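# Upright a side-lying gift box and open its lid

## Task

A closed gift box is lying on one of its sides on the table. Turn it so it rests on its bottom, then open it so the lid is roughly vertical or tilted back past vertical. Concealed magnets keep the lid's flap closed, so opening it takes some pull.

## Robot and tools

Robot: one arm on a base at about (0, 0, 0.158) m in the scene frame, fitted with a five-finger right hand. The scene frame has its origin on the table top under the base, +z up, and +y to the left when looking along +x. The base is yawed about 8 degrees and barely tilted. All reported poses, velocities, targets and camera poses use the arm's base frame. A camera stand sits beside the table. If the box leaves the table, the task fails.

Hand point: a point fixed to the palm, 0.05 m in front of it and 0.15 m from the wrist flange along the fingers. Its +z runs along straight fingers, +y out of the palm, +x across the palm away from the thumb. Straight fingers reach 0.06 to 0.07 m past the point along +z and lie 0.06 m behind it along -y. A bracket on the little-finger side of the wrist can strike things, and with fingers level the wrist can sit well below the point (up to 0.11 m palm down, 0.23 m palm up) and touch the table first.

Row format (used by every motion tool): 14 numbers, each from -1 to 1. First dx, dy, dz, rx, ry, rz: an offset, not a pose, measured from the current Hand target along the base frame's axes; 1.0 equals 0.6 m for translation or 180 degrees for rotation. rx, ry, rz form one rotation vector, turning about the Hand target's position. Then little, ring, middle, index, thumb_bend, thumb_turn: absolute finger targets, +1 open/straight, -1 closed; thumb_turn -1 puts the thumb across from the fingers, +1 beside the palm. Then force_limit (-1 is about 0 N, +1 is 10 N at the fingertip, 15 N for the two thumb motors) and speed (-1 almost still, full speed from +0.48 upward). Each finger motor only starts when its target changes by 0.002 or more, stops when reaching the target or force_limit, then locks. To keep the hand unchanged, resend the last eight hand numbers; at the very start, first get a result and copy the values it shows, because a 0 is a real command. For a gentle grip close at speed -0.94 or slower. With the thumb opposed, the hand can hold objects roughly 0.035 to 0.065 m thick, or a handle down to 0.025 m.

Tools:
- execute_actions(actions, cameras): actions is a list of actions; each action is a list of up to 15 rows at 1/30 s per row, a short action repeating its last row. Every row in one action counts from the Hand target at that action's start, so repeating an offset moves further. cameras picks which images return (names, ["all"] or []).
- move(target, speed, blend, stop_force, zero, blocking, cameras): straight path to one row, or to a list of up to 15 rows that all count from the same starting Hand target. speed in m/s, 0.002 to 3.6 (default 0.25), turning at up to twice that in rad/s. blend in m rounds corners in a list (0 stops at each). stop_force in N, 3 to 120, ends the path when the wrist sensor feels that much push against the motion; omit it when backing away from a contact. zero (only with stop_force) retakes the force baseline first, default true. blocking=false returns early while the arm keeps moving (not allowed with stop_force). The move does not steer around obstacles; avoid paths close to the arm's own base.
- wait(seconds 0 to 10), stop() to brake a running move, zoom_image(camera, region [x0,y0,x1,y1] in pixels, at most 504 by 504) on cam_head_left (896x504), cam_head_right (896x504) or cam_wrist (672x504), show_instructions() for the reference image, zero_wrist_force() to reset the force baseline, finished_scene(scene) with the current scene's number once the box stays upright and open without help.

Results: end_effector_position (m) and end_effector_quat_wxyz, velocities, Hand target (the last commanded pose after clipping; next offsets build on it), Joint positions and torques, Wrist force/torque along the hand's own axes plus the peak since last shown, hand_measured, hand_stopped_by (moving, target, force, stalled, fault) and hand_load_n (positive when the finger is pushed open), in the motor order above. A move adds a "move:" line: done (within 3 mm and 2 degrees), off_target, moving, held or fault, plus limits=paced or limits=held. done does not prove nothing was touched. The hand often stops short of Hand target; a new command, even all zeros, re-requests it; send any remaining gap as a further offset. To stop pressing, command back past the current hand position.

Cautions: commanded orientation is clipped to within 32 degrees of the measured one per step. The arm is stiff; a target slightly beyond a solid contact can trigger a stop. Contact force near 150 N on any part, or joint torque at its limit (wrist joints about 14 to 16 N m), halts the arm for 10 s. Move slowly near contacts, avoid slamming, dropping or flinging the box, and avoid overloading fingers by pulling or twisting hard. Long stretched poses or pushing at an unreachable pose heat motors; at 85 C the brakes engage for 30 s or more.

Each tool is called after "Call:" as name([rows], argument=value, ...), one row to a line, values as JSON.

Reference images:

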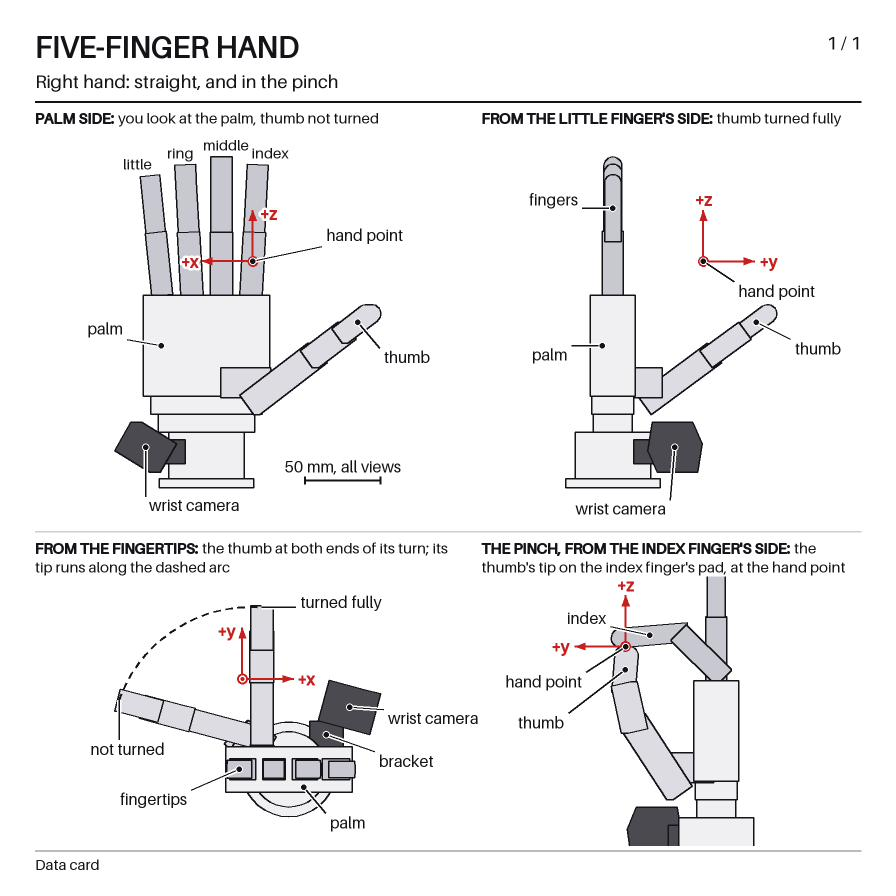

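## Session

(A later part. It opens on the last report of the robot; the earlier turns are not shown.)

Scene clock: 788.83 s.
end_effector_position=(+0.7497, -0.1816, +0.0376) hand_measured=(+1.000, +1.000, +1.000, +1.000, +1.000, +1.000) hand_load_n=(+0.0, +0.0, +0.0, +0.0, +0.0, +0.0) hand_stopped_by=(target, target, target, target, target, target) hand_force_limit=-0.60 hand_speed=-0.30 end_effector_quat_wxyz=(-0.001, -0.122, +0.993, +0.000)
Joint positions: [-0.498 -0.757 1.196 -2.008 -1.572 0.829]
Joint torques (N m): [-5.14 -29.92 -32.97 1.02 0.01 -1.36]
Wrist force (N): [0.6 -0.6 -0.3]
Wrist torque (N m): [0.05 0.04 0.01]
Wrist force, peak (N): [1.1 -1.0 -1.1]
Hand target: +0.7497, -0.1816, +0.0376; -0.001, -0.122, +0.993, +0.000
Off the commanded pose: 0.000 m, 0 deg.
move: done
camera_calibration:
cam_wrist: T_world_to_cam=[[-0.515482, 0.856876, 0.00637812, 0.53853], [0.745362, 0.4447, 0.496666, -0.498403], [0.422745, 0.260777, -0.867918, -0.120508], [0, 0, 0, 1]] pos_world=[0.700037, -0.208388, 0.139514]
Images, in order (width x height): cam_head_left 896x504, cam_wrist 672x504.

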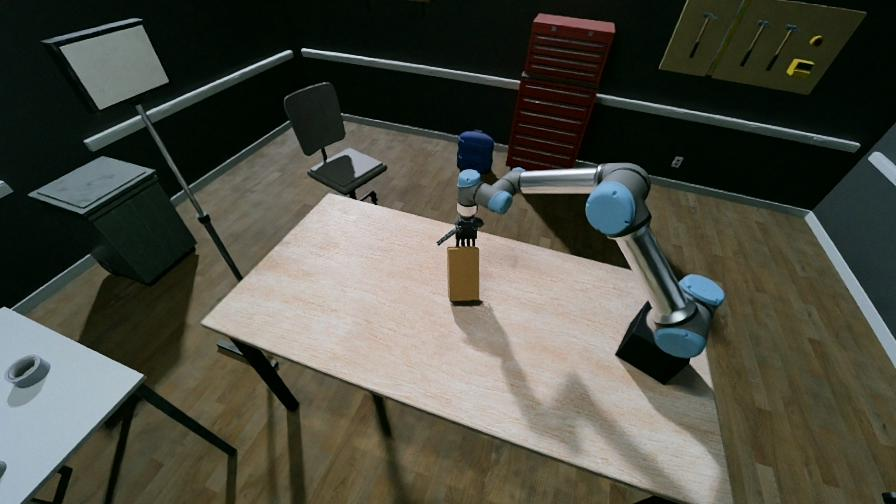

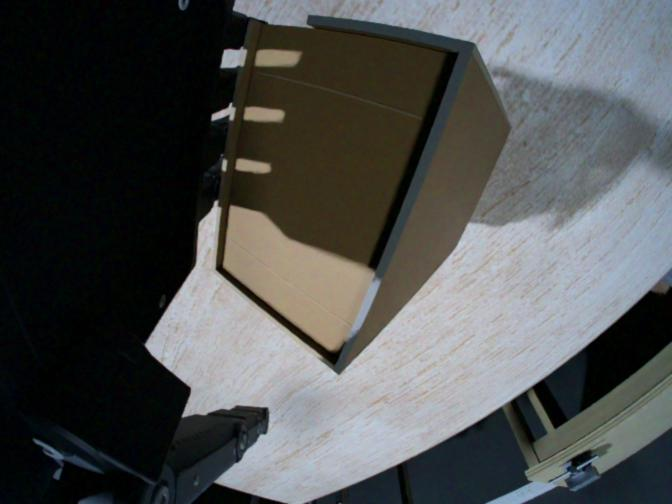

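Call:
move(target=[0.0049, -0.0194, -0.1, 0, 0, 0, 1, 1, 1, 1, 1, 1, -0.6, -0.3], speed=0.06)

Call:
move(target=[0, 0, 0, 0, 0, 0, 0.1, 0.1, 0.1, 0.1, 1, 1, -0.7, -0.75], speed=0.06, cameras=["cam_wrist", "cam_head_left"])

Call:
zoom_image(camera="cam_head_left", region=[410, 200, 530, 320])

Scene clock: 817.27 s.
end_effector_position=(+0.7526, -0.1932, -0.0223) hand_measured=(+1.000, +1.000, +1.000, +1.000, +1.000, +1.000) hand_load_n=(+0.0, +0.0, +0.0, +0.0, +0.0, +0.0) hand_stopped_by=(target, target, target, target, target, target) hand_force_limit=-0.60 hand_speed=-0.30 end_effector_quat_wxyz=(-0.001, -0.122, +0.993, +0.000)
Joint positions: [-0.509 -0.672 1.204 -2.102 -1.572 0.817]
Joint torques (N m): [-6.99 -32.45 -33.3 -5.47 0.34 -1.35]
Motor temperatures (°C): [32 36 29 38 38 37]
Wrist force (N): [0.3 0.6 -0.1]
Wrist torque (N m): [0.07 -0.03 0.07]
Wrist force, peak (N): [0.7 -1.4 -1.9]
Hand target: +0.7526, -0.1932, -0.0224; -0.001, -0.122, +0.993, +0.000
Off the commanded pose: 0.000 m, 0 deg.
move: done

Scene clock: 818.83 s.
end_effector_position=(+0.7526, -0.1932, -0.0224) hand_measured=(+0.100, +0.472, +0.794, +0.772, +1.000, +1.000) hand_load_n=(+0.0, +0.5, +0.0, +0.0, +0.0, +0.0) hand_stopped_by=(target, force, force, force, target, target) hand_force_limit=-0.70 hand_speed=-0.75 end_effector_quat_wxyz=(-0.001, -0.122, +0.993, +0.000)
Joint positions: [-0.509 -0.672 1.204 -2.102 -1.572 0.817]
Joint torques (N m): [-0.14 -33.88 -34.26 -2.91 1.61 -1.06]
Wrist force (N): [0.1 0.0 0.5]
Wrist torque (N m): [0.01 -0.01 0.04]
Wrist force, peak (N): [0.3 -0.2 1.9]
Hand target: +0.7526, -0.1932, -0.0224; -0.001, -0.122, +0.993, +0.000
Off the commanded pose: 0.000 m, 0 deg.
move: done
camera_calibration:
cam_wrist: T_world_to_cam=[[-0.515444, 0.856899, 0.00640471, 0.55046], [0.745389, 0.444656, 0.496666, -0.465664], [0.422744, 0.260778, -0.867918, -0.1708], [0, 0, 0, 1]] pos_world=[0.703037, -0.220088, 0.0795137]
Images, in order (width x height): cam_head_left 896x504, cam_wrist 672x504.

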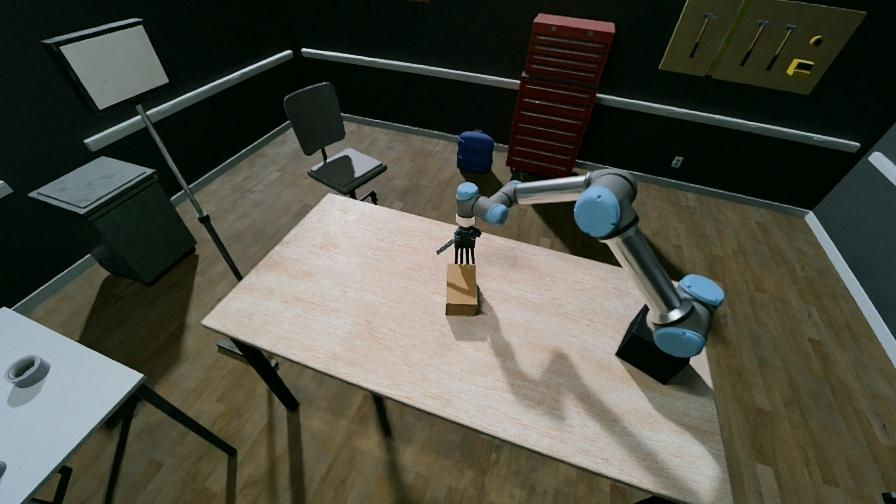

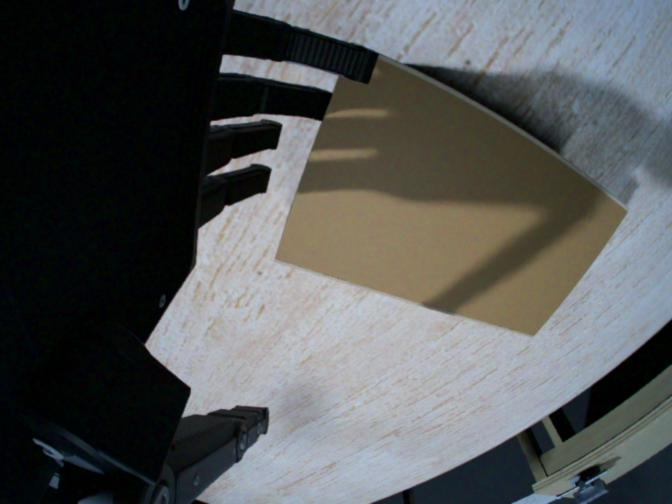

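Scaled by 4.200 from the camera's 896x504 image, which has a finer 1280x720 frame.

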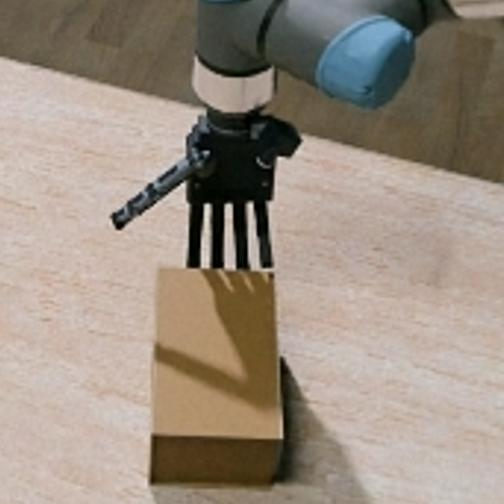

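Call:
move([
  [0, 0, 0.2, 0, 0, 0, 1, 1, 1, 1, 1, 1, -0.6, 0],
  [-0.19, 0.05, 0.25, 0, 0, -0.264, 1, 1, 1, 1, 1, 1, -0.6, 0],
  [-0.345, 0.115, 0.2, 0, 0, -0.528, 1, 1, 1, 1, 1, 1, -0.6, 0],
], speed=0.4, blend=[0.03, 0.03, 0], cameras=["all"])

Call:
zoom_image(camera="cam_head_right", region=[410, 230, 510, 330])

Call:
zoom_image(camera="cam_head_left", region=[410, 230, 510, 330])

Call:
zoom_image(camera="cam_wrist", region=[200, 0, 560, 360])

Scene clock: 899.43 s.
end_effector_position=(+0.5456, -0.1242, +0.0976) hand_measured=(+1.000, +1.000, +1.000, +1.000, +1.000, +1.000) hand_load_n=(+0.0, +0.0, +0.0, +0.0, +0.0, +0.0) hand_stopped_by=(target, target, target, target, target, target) hand_force_limit=-0.60 hand_speed=0.00 end_effector_quat_wxyz=(+0.000, +0.650, +0.760, +0.000)
Joint positions: [-0.486 -1.428 2.071 -2.213 -1.57 2.499]
Joint torques (N m): [8.32 -41.1 -2.91 -5.56 -0.45 1.45]
Wrist force (N): [0.0 0.4 0.0]
Wrist torque (N m): [0.05 0.03 -0.06]
Wrist force, peak (N): [0.2 0.5 1.8]
Hand target: +0.5456, -0.1242, +0.0976; +0.000, +0.650, +0.760, +0.000
Off the commanded pose: 0.000 m, 0 deg.
move: done
camera_calibration:
cam_wrist: T_world_to_cam=[[0.898797, 0.438319, 0.00638777, -0.43976], [0.377583, -0.781493, 0.496689, -0.353313], [0.2227, -0.44401, -0.867905, 0.0244474], [0, 0, 0, 1]] pos_world=[0.523215, -0.072502, 0.199514]

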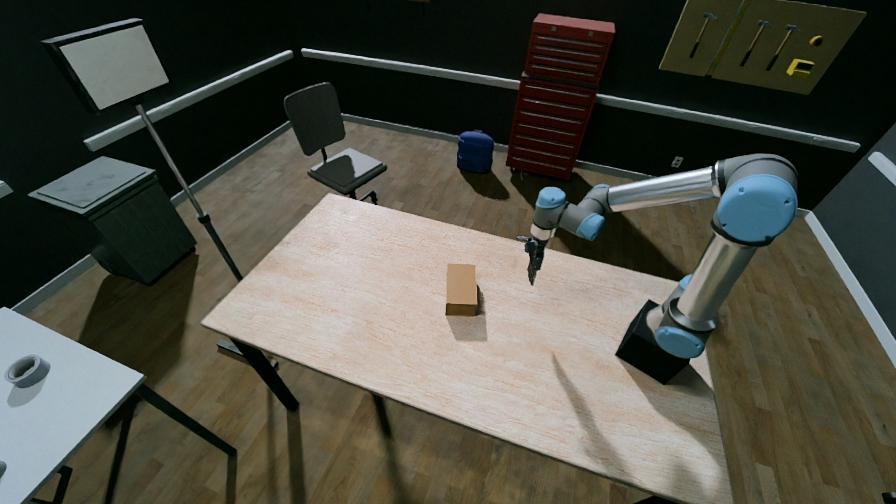

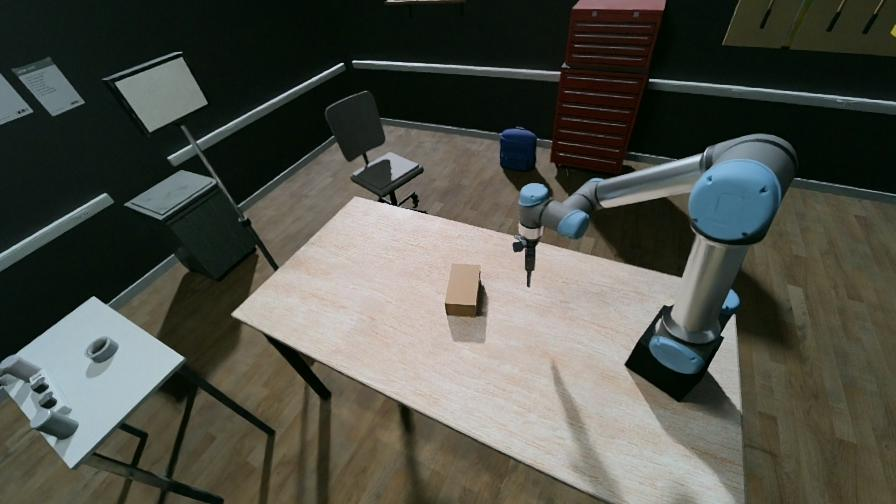

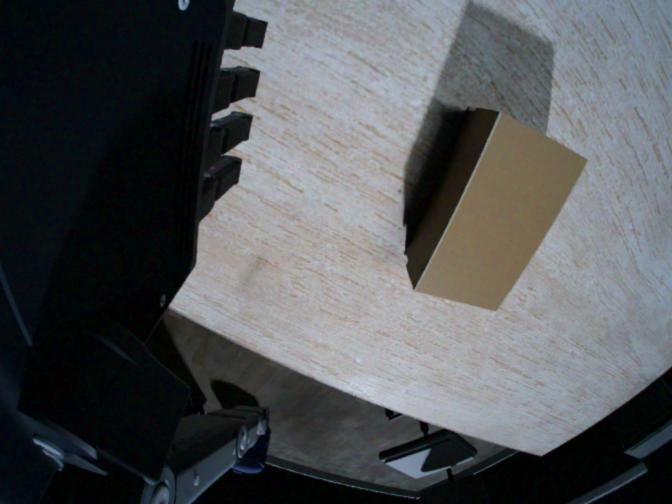

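Scaled by 5.040 from the camera's 896x504 image, which has a finer 1280x720 frame.

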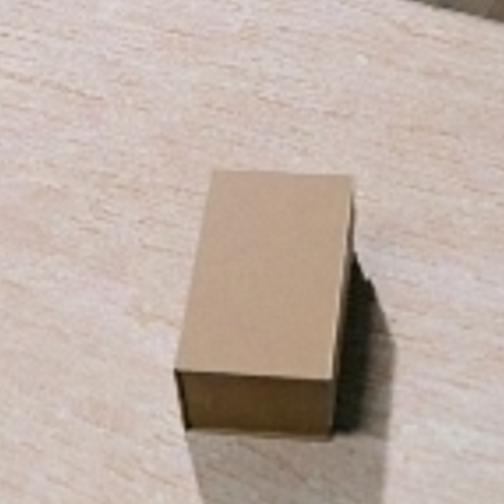

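Scaled by 5.040 from the camera's 896x504 image, which has a finer 1280x720 frame.

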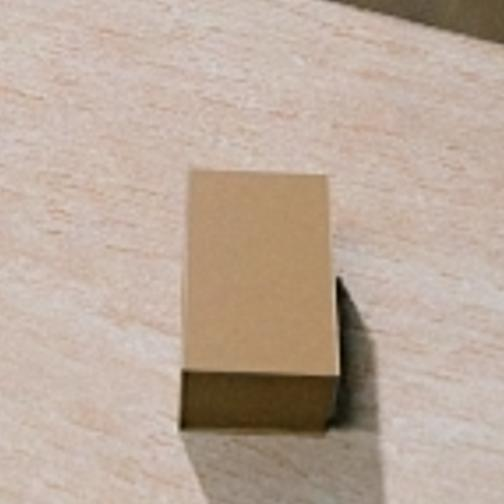

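Scaled by 1.400 from the camera's 672x504 image, which has a finer 960x720 frame.

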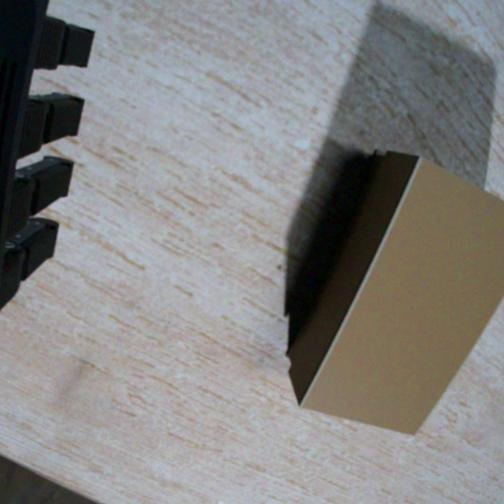

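Call:
zoom_image(camera="cam_wrist", region=[390, 200, 490, 300])

Call:
zoom_image(camera="cam_wrist", region=[440, 90, 520, 170])

Scaled by 5.040 from the camera's 672x504 image, which has a finer 960x720 frame.

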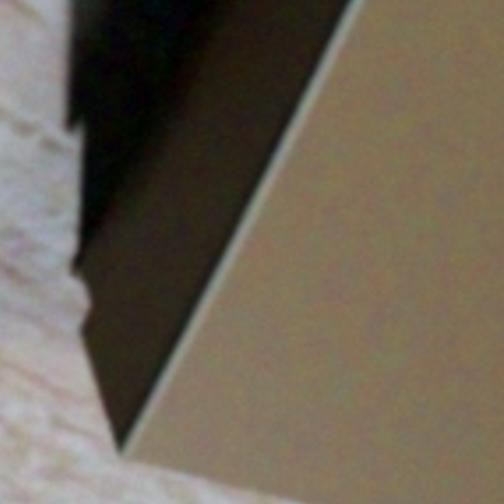

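Scaled by 6.300 from the camera's 672x504 image, which has a finer 960x720 frame.

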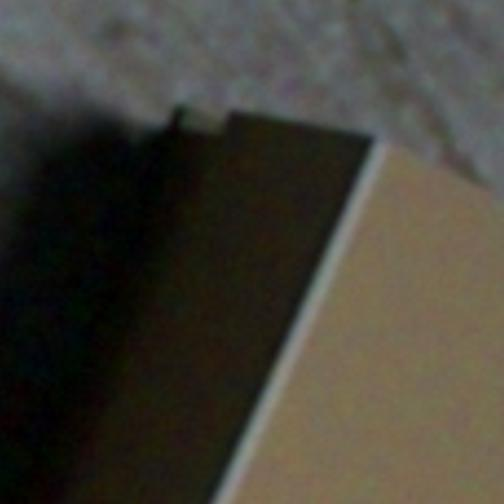

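Call:
move(target=[0.156, -0.0503, -0.296, 0, 0, 0, 0, 0, 0, 0, 1, 1, 0, 0], speed=0.3)

Call:
move(target=[0, 0, -0.08, 0, 0, 0, 0, 0, 0, 0, 1, 1, 0, 0], speed=0.02, stop_force=3, cameras=["cam_wrist", "cam_head_left"])

Call:
zoom_image(camera="cam_wrist", region=[180, 0, 540, 360])

Call:
zoom_image(camera="cam_head_left", region=[410, 210, 530, 330])

Scene clock: 956.67 s.
end_effector_position=(+0.6392, -0.1544, -0.0800) hand_measured=(+0.000, +0.000, +0.000, +0.000, +1.000, +1.000) hand_load_n=(+0.0, +0.5, +0.0, +0.0, +0.0, +0.0) hand_stopped_by=(target, target, target, target, target, target) hand_force_limit=0.00 hand_speed=0.00 end_effector_quat_wxyz=(+0.000, +0.650, +0.760, +0.000)
Joint positions: [-0.456 -0.911 1.902 -2.561 -1.57 2.529]
Joint torques (N m): [7.47 -21.65 -26.64 -5.57 -0.42 1.5]
Wrist force (N): [0.2 0.4 0.2]
Wrist torque (N m): [0.06 0.00 -0.04]
Wrist force, peak (N): [-0.1 1.4 0.9]
Hand target: +0.6392, -0.1544, -0.0800; +0.000, +0.650, +0.760, +0.000
Off the commanded pose: 0.000 m, 0 deg.
move: done

Scene clock: 960.13 s.
end_effector_position=(+0.6392, -0.1544, -0.1190) hand_measured=(+0.000, +0.000, +0.000, +0.000, +1.000, +1.000) hand_load_n=(+0.0, +0.0, -2.0, +0.0, +0.0, +0.0) hand_stopped_by=(target, target, target, target, target, target) hand_force_limit=0.00 hand_speed=0.00 end_effector_quat_wxyz=(+0.000, +0.650, +0.760, +0.000)
Joint positions: [-0.456 -0.828 1.899 -2.641 -1.57 2.529]
Joint torques (N m): [5.62 -61.25 1.74 1.22 -0.4 1.31]
Wrist force (N): [2.0 -0.6 -1.7]
Wrist torque (N m): [0.05 0.08 -0.06]
Wrist force, peak (N): [2.8 -10.1 -11.1]
Hand target: +0.6392, -0.1544, -0.1190; +0.000, +0.650, +0.760, +0.000 (not the last commanded pose)
Off the commanded pose: 0.009 m, 0 deg.
move: contact
camera_calibration:
cam_wrist: T_world_to_cam=[[0.898868, 0.438174, 0.00637949, -0.509368], [0.377469, -0.781569, 0.496656, -0.304533], [0.222608, -0.44402, -0.867924, -0.197695], [0, 0, 0, 1]] pos_world=[0.616815, -0.102603, -0.0170864]
Images, in order (width x height): cam_head_left 896x504, cam_wrist 672x504.

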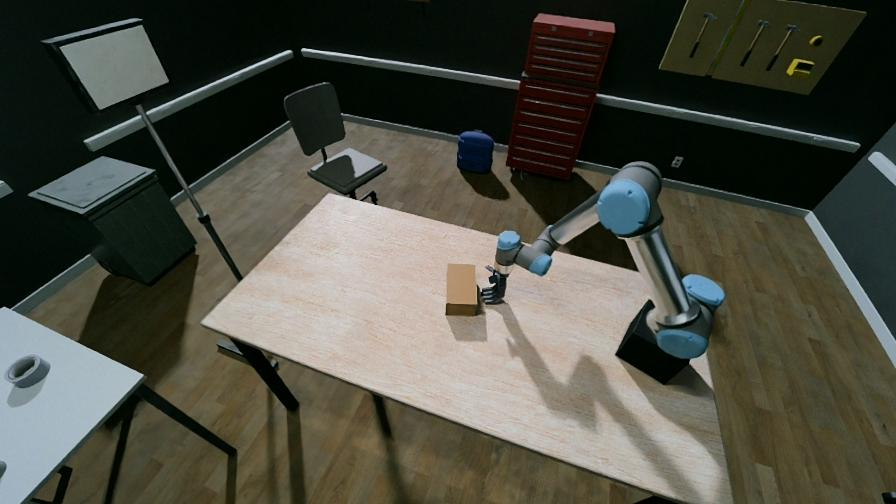

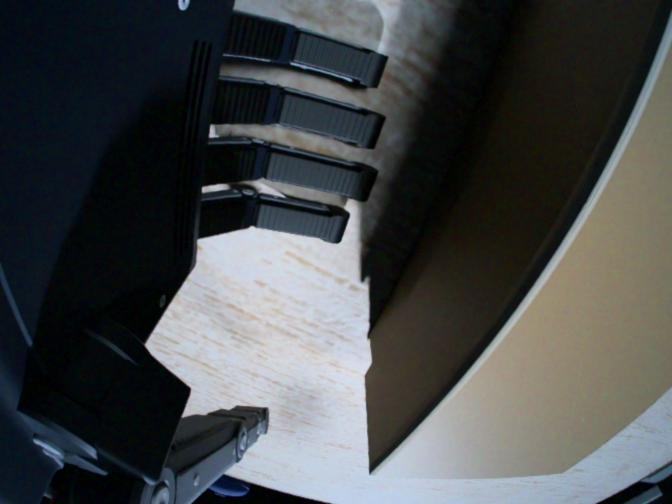

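Scaled by 1.400 from the camera's 672x504 image, which has a finer 960x720 frame.

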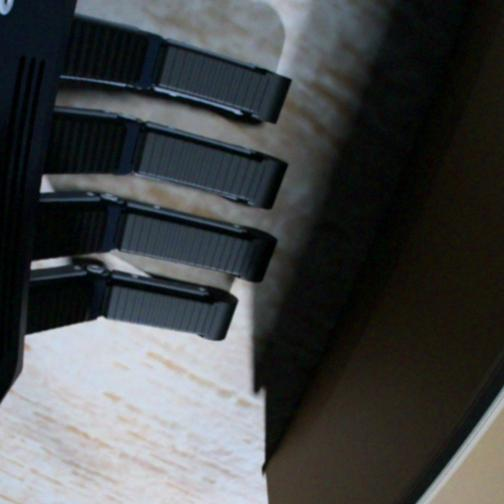

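Scaled by 4.200 from the camera's 896x504 image, which has a finer 1280x720 frame.

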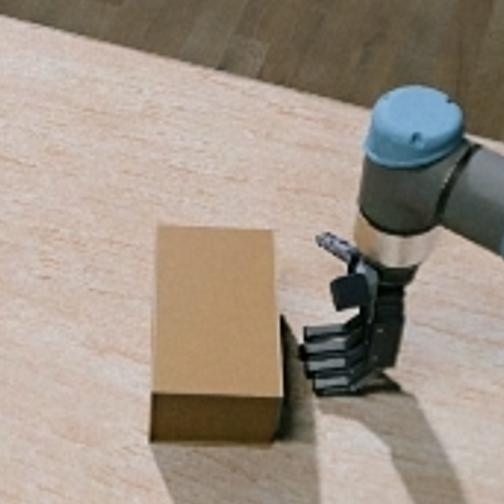

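Call:
move([
  [0.01, 0.0016, 0.01, 0, 0, 0, 0, 0, 0, 0, 1, 1, 0, 0],
  [0.05, 0.0079, 0.01, 0, 0, 0, 0, 0, 0, 0, 1, 1, 0, 0],
], speed=0.06, blend=[0.003, 0])

Call:
move(target=[0.0175, 0.0028, 0, 0, 0, 0, 0, 0, 0, 0, 1, 1, 0, 0], speed=0.015, stop_force=3, cameras=["cam_wrist", "cam_head_left"])

Call:
zoom_image(camera="cam_wrist", region=[180, 0, 540, 360])

Call:
zoom_image(camera="cam_head_left", region=[430, 240, 530, 330])

Scene clock: 981.30 s.
end_effector_position=(+0.6691, -0.1497, -0.1130) hand_measured=(+0.000, +0.000, +0.000, +0.000, +1.000, +1.000) hand_load_n=(+0.0, +0.0, +0.0, +0.0, +0.0, +0.0) hand_stopped_by=(target, target, target, target, target, target) hand_force_limit=0.00 hand_speed=0.00 end_effector_quat_wxyz=(+0.000, +0.650, +0.760, +0.000)
Joint positions: [-0.427 -0.805 1.812 -2.577 -1.57 2.558]
Joint torques (N m): [7.06 -24.14 -27.26 1.39 -0.36 1.56]
Wrist force (N): [0.5 0.4 -0.1]
Wrist torque (N m): [0.07 -0.03 -0.02]
Wrist force, peak (N): [2.3 -0.7 -2.3]
Hand target: +0.6692, -0.1497, -0.1130; +0.000, +0.650, +0.760, +0.000
Off the commanded pose: 0.000 m, 0 deg.
move: done

Scene clock: 982.90 s.
end_effector_position=(+0.6797, -0.1480, -0.1130) hand_measured=(+0.000, +0.000, +0.000, +0.000, +1.000, +1.000) hand_load_n=(+0.0, +0.0, -0.5, +0.0, +0.0, +0.0) hand_stopped_by=(target, target, target, target, target, target) hand_force_limit=0.00 hand_speed=0.00 end_effector_quat_wxyz=(+0.000, +0.650, +0.760, +0.000)
Joint positions: [-0.418 -0.791 1.78 -2.558 -1.57 2.568]
Joint torques (N m): [7.51 -25.05 -26.56 1.05 0.62 1.54]
Wrist force (N): [0.2 -1.5 -0.9]
Wrist torque (N m): [0.00 0.01 -0.09]
Wrist force, peak (N): [0.2 -1.8 -1.2]
Hand target: +0.6797, -0.1480, -0.1130; +0.000, +0.650, +0.760, +0.000
Off the commanded pose: 0.000 m, 0 deg.
move: done
camera_calibration:
cam_wrist: T_world_to_cam=[[0.898868, 0.438174, 0.00637949, -0.548615], [0.377469, -0.781569, 0.496656, -0.317799], [0.222608, -0.44402, -0.867924, -0.198661], [0, 0, 0, 1]] pos_world=[0.657315, -0.0962025, -0.0110864]
Images, in order (width x height): cam_head_left 896x504, cam_wrist 672x504.

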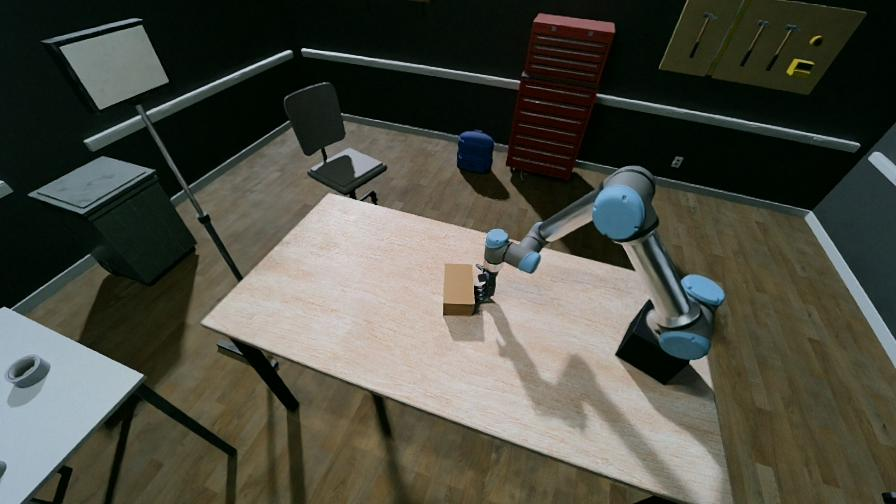

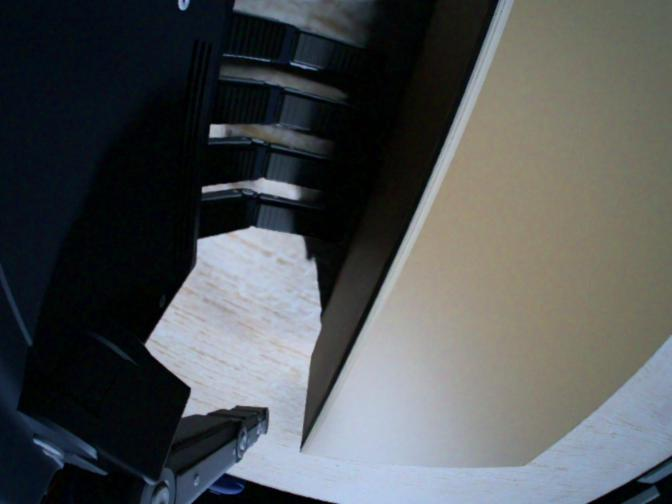

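Scaled by 1.400 from the camera's 672x504 image, which has a finer 960x720 frame.

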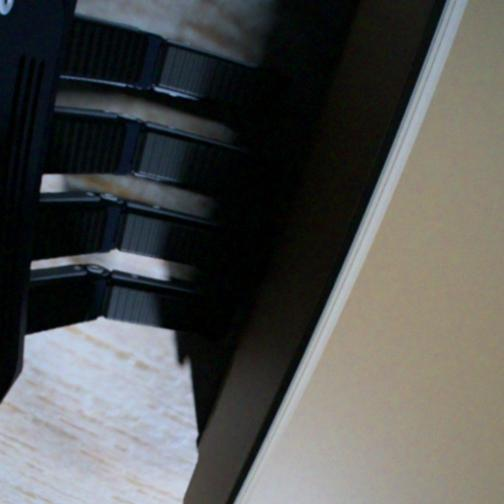

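Scaled by 5.040 from the camera's 896x504 image, which has a finer 1280x720 frame.

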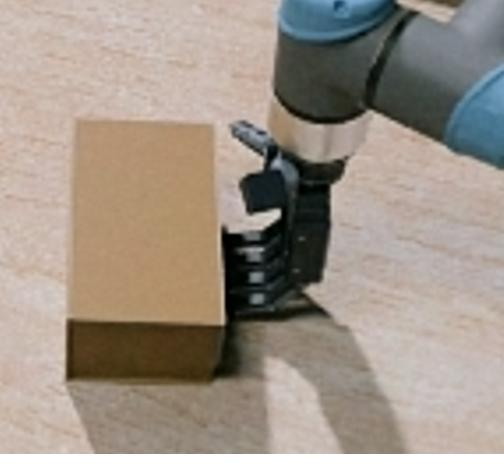

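Call:
move(target=[0.003, 0.0005, 0.03, 0, 0, 0, 0, 0, 0, 0, 1, 1, 0, 0], speed=0.02, cameras=["cam_wrist", "cam_head_left"])

Call:
zoom_image(camera="cam_wrist", region=[180, 0, 540, 360])

Call:
zoom_image(camera="cam_head_left", region=[430, 240, 530, 330])

Scene clock: 1004.67 s.
end_effector_position=(+0.6815, -0.1477, -0.0951) hand_measured=(+0.000, +0.000, +0.000, +0.000, +1.000, +1.000) hand_load_n=(+0.0, +0.0, +2.5, +0.0, +0.0, +0.0) hand_stopped_by=(target, target, target, target, target, target) hand_force_limit=0.00 hand_speed=0.00 end_effector_quat_wxyz=(+0.000, +0.650, +0.760, +0.000)
Joint positions: [-0.416 -0.825 1.776 -2.521 -1.57 2.569]
Joint torques (N m): [7.67 -63.88 -27.48 1.09 0.97 1.57]
Wrist force (N): [0.3 0.8 2.0]
Wrist torque (N m): [0.09 -0.07 -0.02]
Wrist force, peak (N): [0.4 1.0 2.0]
Hand target: +0.6815, -0.1477, -0.0950; +0.000, +0.650, +0.760, +0.000
Off the commanded pose: 0.000 m, 0 deg.
move: done
camera_calibration:
cam_wrist: T_world_to_cam=[[0.898868, 0.438174, 0.00637949, -0.550479], [0.377469, -0.781569, 0.496656, -0.327134], [0.222608, -0.44402, -0.867924, -0.183393], [0, 0, 0, 1]] pos_world=[0.659115, -0.0959025, 0.0068136]
Images, in order (width x height): cam_head_left 896x504, cam_wrist 672x504.

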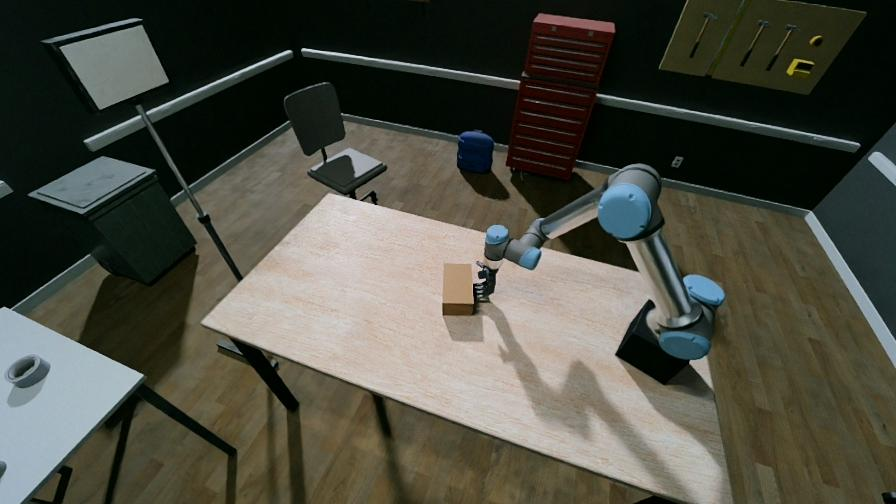

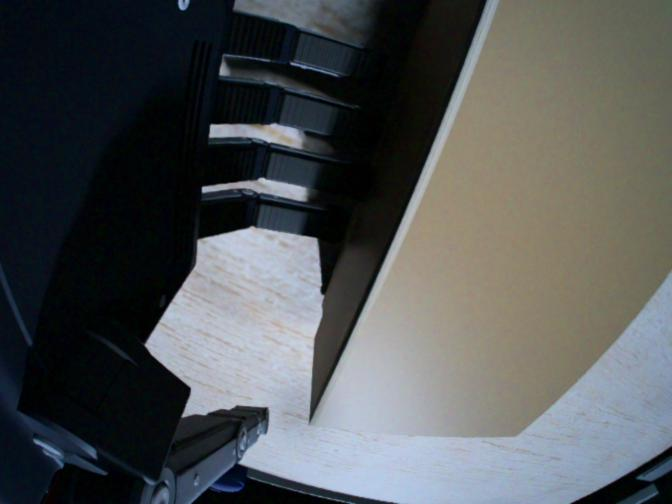

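Scaled by 1.400 from the camera's 672x504 image, which has a finer 960x720 frame.

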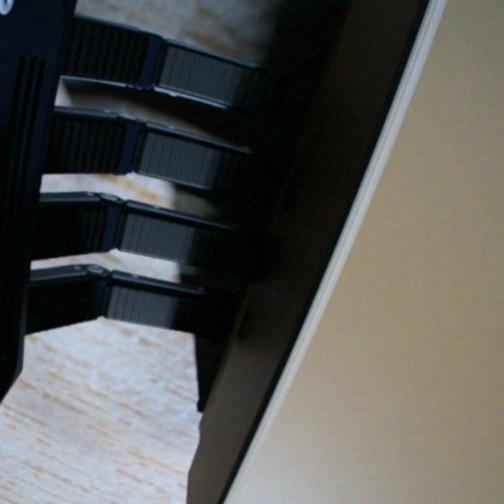

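Scaled by 5.040 from the camera's 896x504 image, which has a finer 1280x720 frame.

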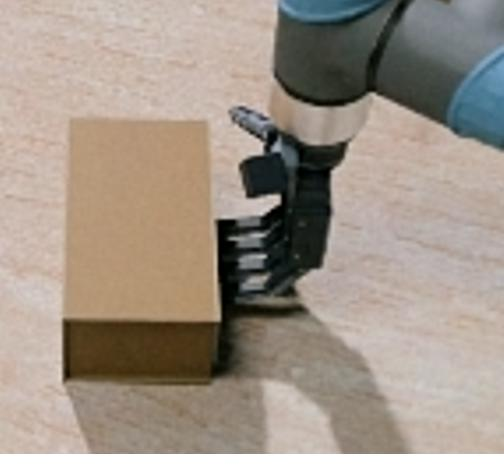

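Call:
move(target=[0.002, 0.0003, 0.015, 0, 0, 0, 0, 0, 0, 0, 1, 1, 0, 0], speed=0.02, cameras=["cam_wrist", "cam_head_left"])

Call:
zoom_image(camera="cam_head_left", region=[430, 240, 530, 330])

Scene clock: 1024.87 s.
end_effector_position=(+0.6827, -0.1475, -0.0861) hand_measured=(+0.000, +0.000, +0.000, +0.000, +1.000, +1.000) hand_load_n=(+0.0, +0.0, +2.5, +0.0, +0.0, +0.0) hand_stopped_by=(target, target, target, target, target, target) hand_force_limit=0.00 hand_speed=0.00 end_effector_quat_wxyz=(+0.000, +0.650, +0.760, +0.000)
Joint positions: [-0.415 -0.84 1.772 -2.502 -1.57 2.57]
Joint torques (N m): [7.55 -65.93 -29.39 0.86 0.29 1.53]
Wrist force (N): [0.5 0.0 2.1]
Wrist torque (N m): [0.01 -0.09 -0.04]
Wrist force, peak (N): [0.2 0.8 2.2]
Hand target: +0.6827, -0.1475, -0.0860; +0.000, +0.650, +0.760, +0.000
Off the commanded pose: 0.000 m, 0 deg.
move: done
camera_calibration:
cam_wrist: T_world_to_cam=[[0.898868, 0.438174, 0.00637949, -0.551703], [0.377469, -0.781569, 0.496656, -0.33195], [0.222608, -0.44402, -0.867924, -0.175673], [0, 0, 0, 1]] pos_world=[0.660315, -0.0957025, 0.0159136]
Images, in order (width x height): cam_head_left 896x504, cam_wrist 672x504.

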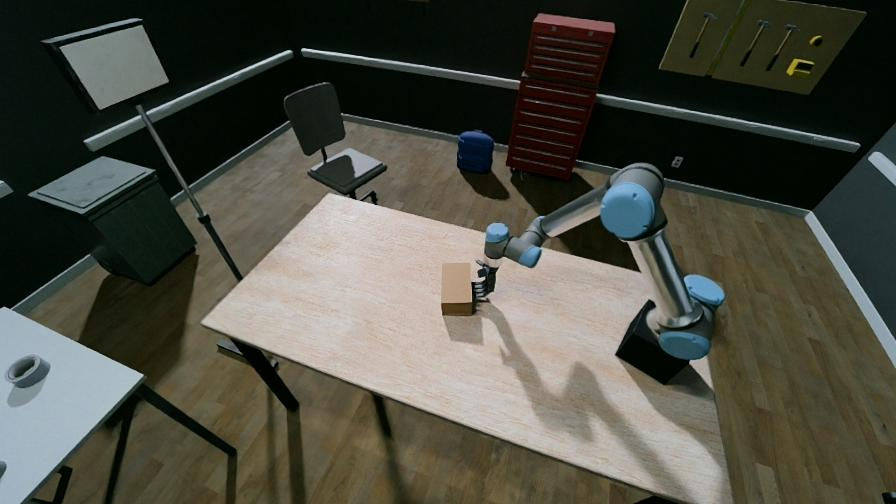

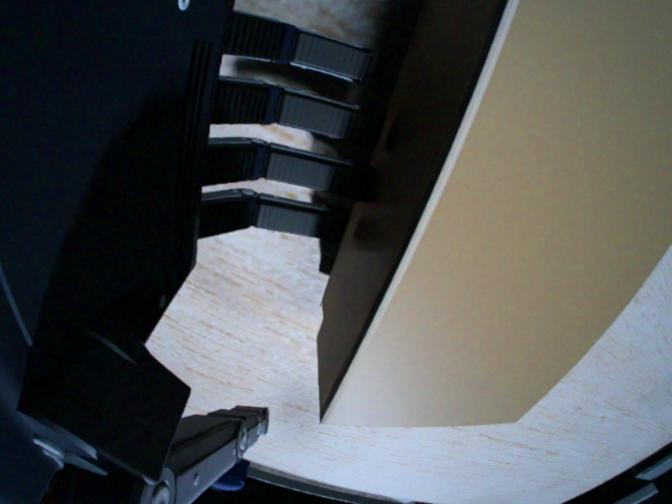

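Scaled by 5.040 from the camera's 896x504 image, which has a finer 1280x720 frame.

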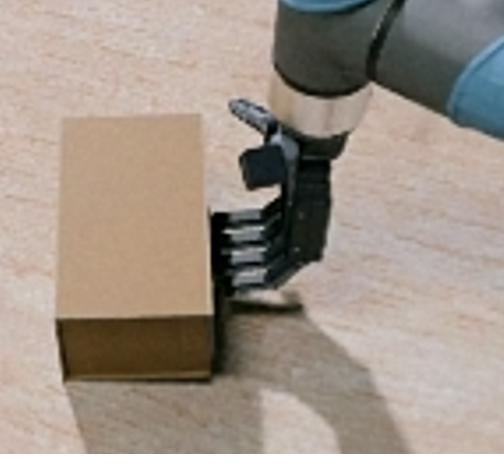

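Call:
move(target=[-0.002, -0.0003, -0.045, 0, 0, 0, 0, 0, 0, 0, 1, 1, 0, 0], speed=0.04, cameras=["cam_wrist", "cam_head_left"])

Call:
zoom_image(camera="cam_head_left", region=[430, 240, 530, 330])

Scene clock: 1228.90 s.
end_effector_position=(+0.6814, -0.1476, -0.1130) hand_measured=(+0.000, +0.000, +0.000, +0.000, +1.000, +1.000) hand_load_n=(+0.0, +0.0, +0.0, +0.0, -0.5, +0.0) hand_stopped_by=(target, target, target, target, target, target) hand_force_limit=0.00 hand_speed=0.00 end_effector_quat_wxyz=(-0.001, +0.650, +0.760, +0.000)
Joint positions: [-0.416 -0.789 1.774 -2.555 -1.57 2.569]
Joint torques (N m): [-5.58 -23.23 -21.89 -5.66 -0.35 -0.87]
Wrist force (N): [0.1 0.6 0.4]
Wrist torque (N m): [0.06 0.01 -0.04]
Wrist force, peak (N): [0.1 0.1 2.1]
Hand target: +0.6815, -0.1477, -0.1130; +0.000, +0.650, +0.760, +0.000
Off the commanded pose: 0.000 m, 0 deg.
move: done
camera_calibration:
cam_wrist: T_world_to_cam=[[0.898832, 0.438249, 0.00617045, -0.550291], [0.377672, -0.781582, 0.49648, -0.318314], [0.222405, -0.443922, -0.868026, -0.198634], [0, 0, 0, 1]] pos_world=[0.659015, -0.0958023, -0.0109872]
Images, in order (width x height): cam_head_left 896x504, cam_wrist 672x504.

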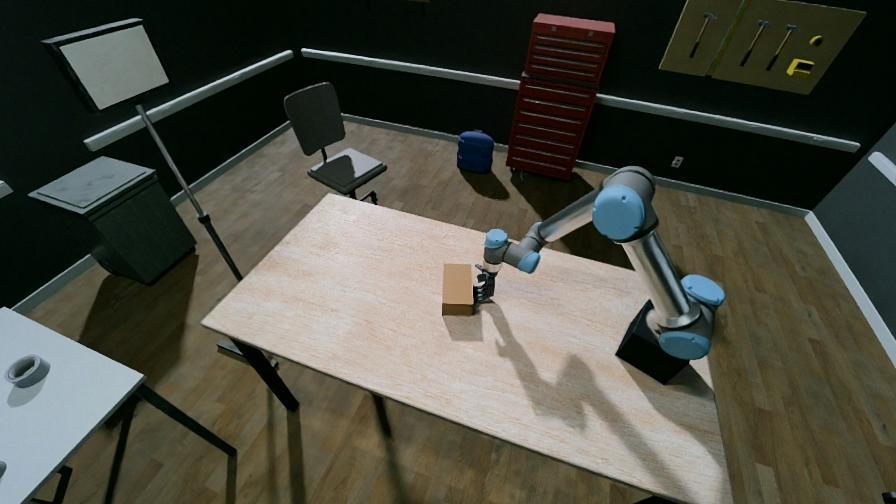

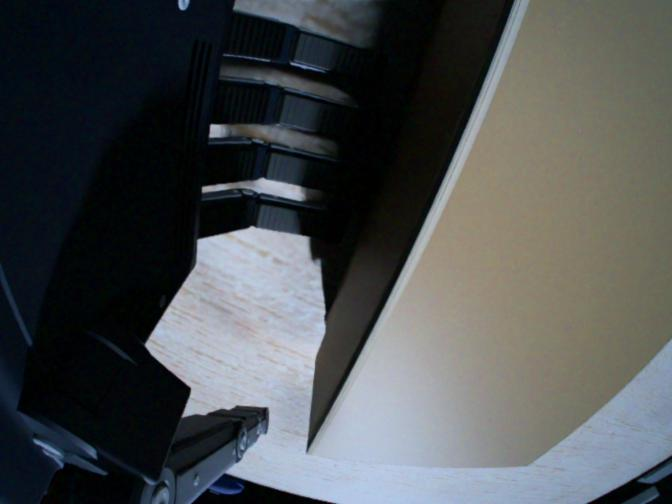

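Scaled by 5.040 from the camera's 896x504 image, which has a finer 1280x720 frame.

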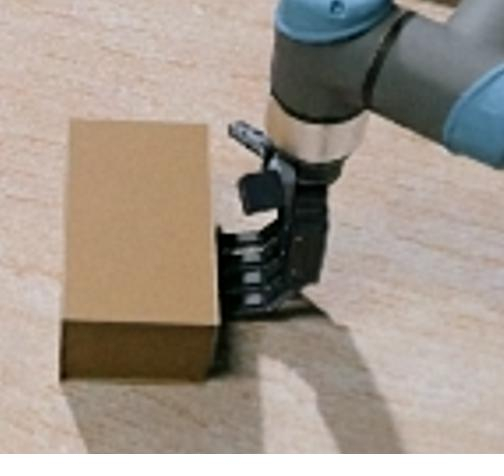

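Call:
move(target=[-0.0083, -0.0013, 0, 0, 0, 0, 0, -0.08, 0, -0.08, 1, 1, 0, -0.5], speed=0.04)

Call:
move(target=[0.025, 0.0038, 0, 0, 0, 0, 0, -0.08, 0, -0.08, 1, 1, 0, -0.5], speed=0.012, stop_force=3)

Call:
move(target=[0, 0, -0.02, 0, 0, 0, 0, -0.08, 0, -0.08, 1, 1, 0, -0.5], speed=0.012, stop_force=5, cameras=["cam_wrist", "cam_head_left"])

Call:
zoom_image(camera="cam_head_left", region=[430, 240, 530, 330])

Scene clock: 1241.60 s.
end_effector_position=(+0.6766, -0.1485, -0.1130) hand_measured=(+0.000, -0.080, +0.000, -0.080, +1.000, +1.000) hand_load_n=(+0.0, +0.0, +0.0, +0.0, -0.5, -0.5) hand_stopped_by=(target, target, target, target, target, target) hand_force_limit=0.00 hand_speed=-0.50 end_effector_quat_wxyz=(+0.000, +0.650, +0.760, +0.000)
Joint positions: [-0.42 -0.795 1.789 -2.564 -1.57 2.565]
Joint torques (N m): [-5.33 -66.51 2.79 -5.35 0.51 -0.82]
Wrist force (N): [0.2 0.2 0.1]
Wrist torque (N m): [0.02 0.01 -0.05]
Wrist force, peak (N): [0.1 1.0 -0.3]
Hand target: +0.6765, -0.1485, -0.1130; +0.000, +0.650, +0.760, +0.000
Off the commanded pose: 0.000 m, 0 deg.
move: done

Scene clock: 1243.77 s.
end_effector_position=(+0.6915, -0.1462, -0.1130) hand_measured=(+0.000, -0.080, +0.000, -0.080, +1.000, +1.000) hand_load_n=(+0.5, +0.0, -0.5, +0.0, +0.0, +0.0) hand_stopped_by=(target, target, target, target, target, target) hand_force_limit=0.00 hand_speed=-0.50 end_effector_quat_wxyz=(+0.000, +0.650, +0.760, +0.000)
Joint positions: [-0.407 -0.776 1.743 -2.537 -1.57 2.578]
Joint torques (N m): [7.69 -25.36 -27.05 1.02 0.39 1.55]
Wrist force (N): [0.4 -1.5 -1.1]
Wrist torque (N m): [-0.01 0.00 -0.08]
Wrist force, peak (N): [0.2 -1.5 -1.5]
Hand target: +0.6915, -0.1462, -0.1130; +0.000, +0.650, +0.760, +0.000
Off the commanded pose: 0.000 m, 0 deg.
move: done

Scene clock: 1245.43 s.
end_effector_position=(+0.6915, -0.1462, -0.1182) hand_measured=(+0.000, -0.080, +0.000, -0.080, +1.000, +1.000) hand_load_n=(+0.0, +0.0, -5.0, +0.0, +0.0, +0.0) hand_stopped_by=(target, target, target, target, target, target) hand_force_limit=0.00 hand_speed=-0.50 end_effector_quat_wxyz=(+0.000, +0.650, +0.760, +0.000)
Joint positions: [-0.407 -0.766 1.742 -2.547 -1.57 2.578]
Joint torques (N m): [6.03 -63.61 -8.75 0.84 -0.25 1.44]
Wrist force (N): [3.0 -5.8 -5.3]
Wrist torque (N m): [-0.14 0.19 -0.20]
Wrist force, peak (N): [2.9 -11.4 -10.4]
Hand target: +0.6915, -0.1462, -0.1182; -0.001, +0.650, +0.760, +0.000 (not the last commanded pose)
Off the commanded pose: 0.007 m, 0 deg.
move: contact
camera_calibration:
cam_wrist: T_world_to_cam=[[0.898868, 0.438174, 0.00637949, -0.560067], [0.377469, -0.781569, 0.496656, -0.318301], [0.222608, -0.44402, -0.867924, -0.205024], [0, 0, 0, 1]] pos_world=[0.669215, -0.0944025, -0.0162864]
Images, in order (width x height): cam_head_left 896x504, cam_wrist 672x504.

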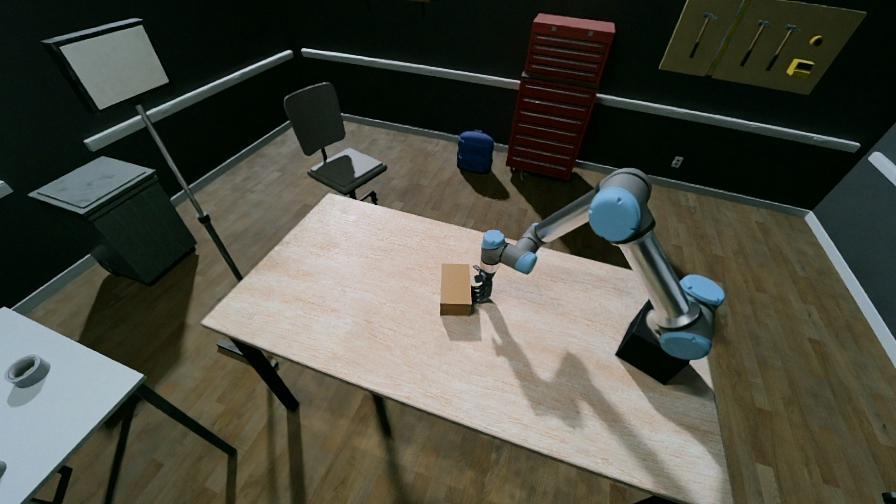

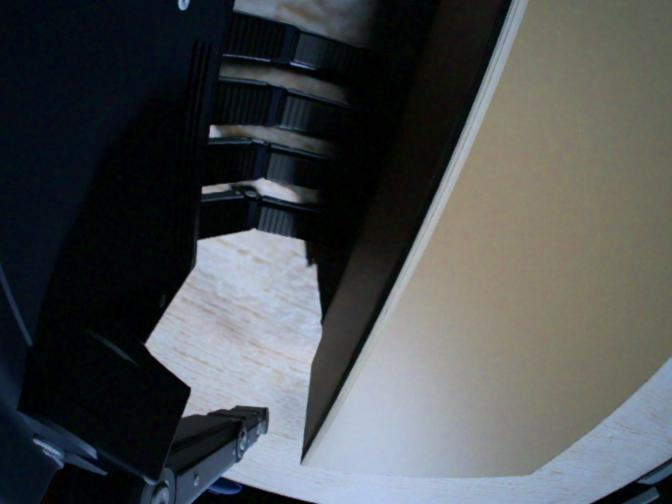

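Scaled by 5.040 from the camera's 896x504 image, which has a finer 1280x720 frame.

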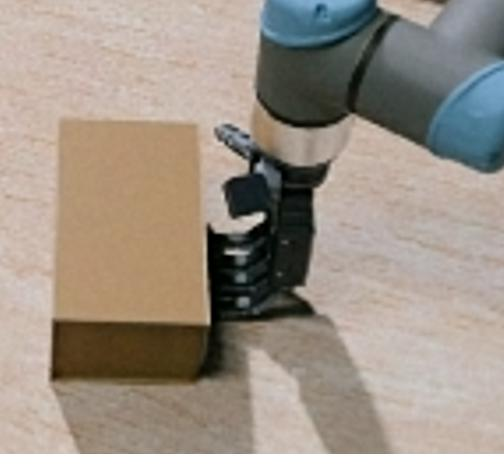

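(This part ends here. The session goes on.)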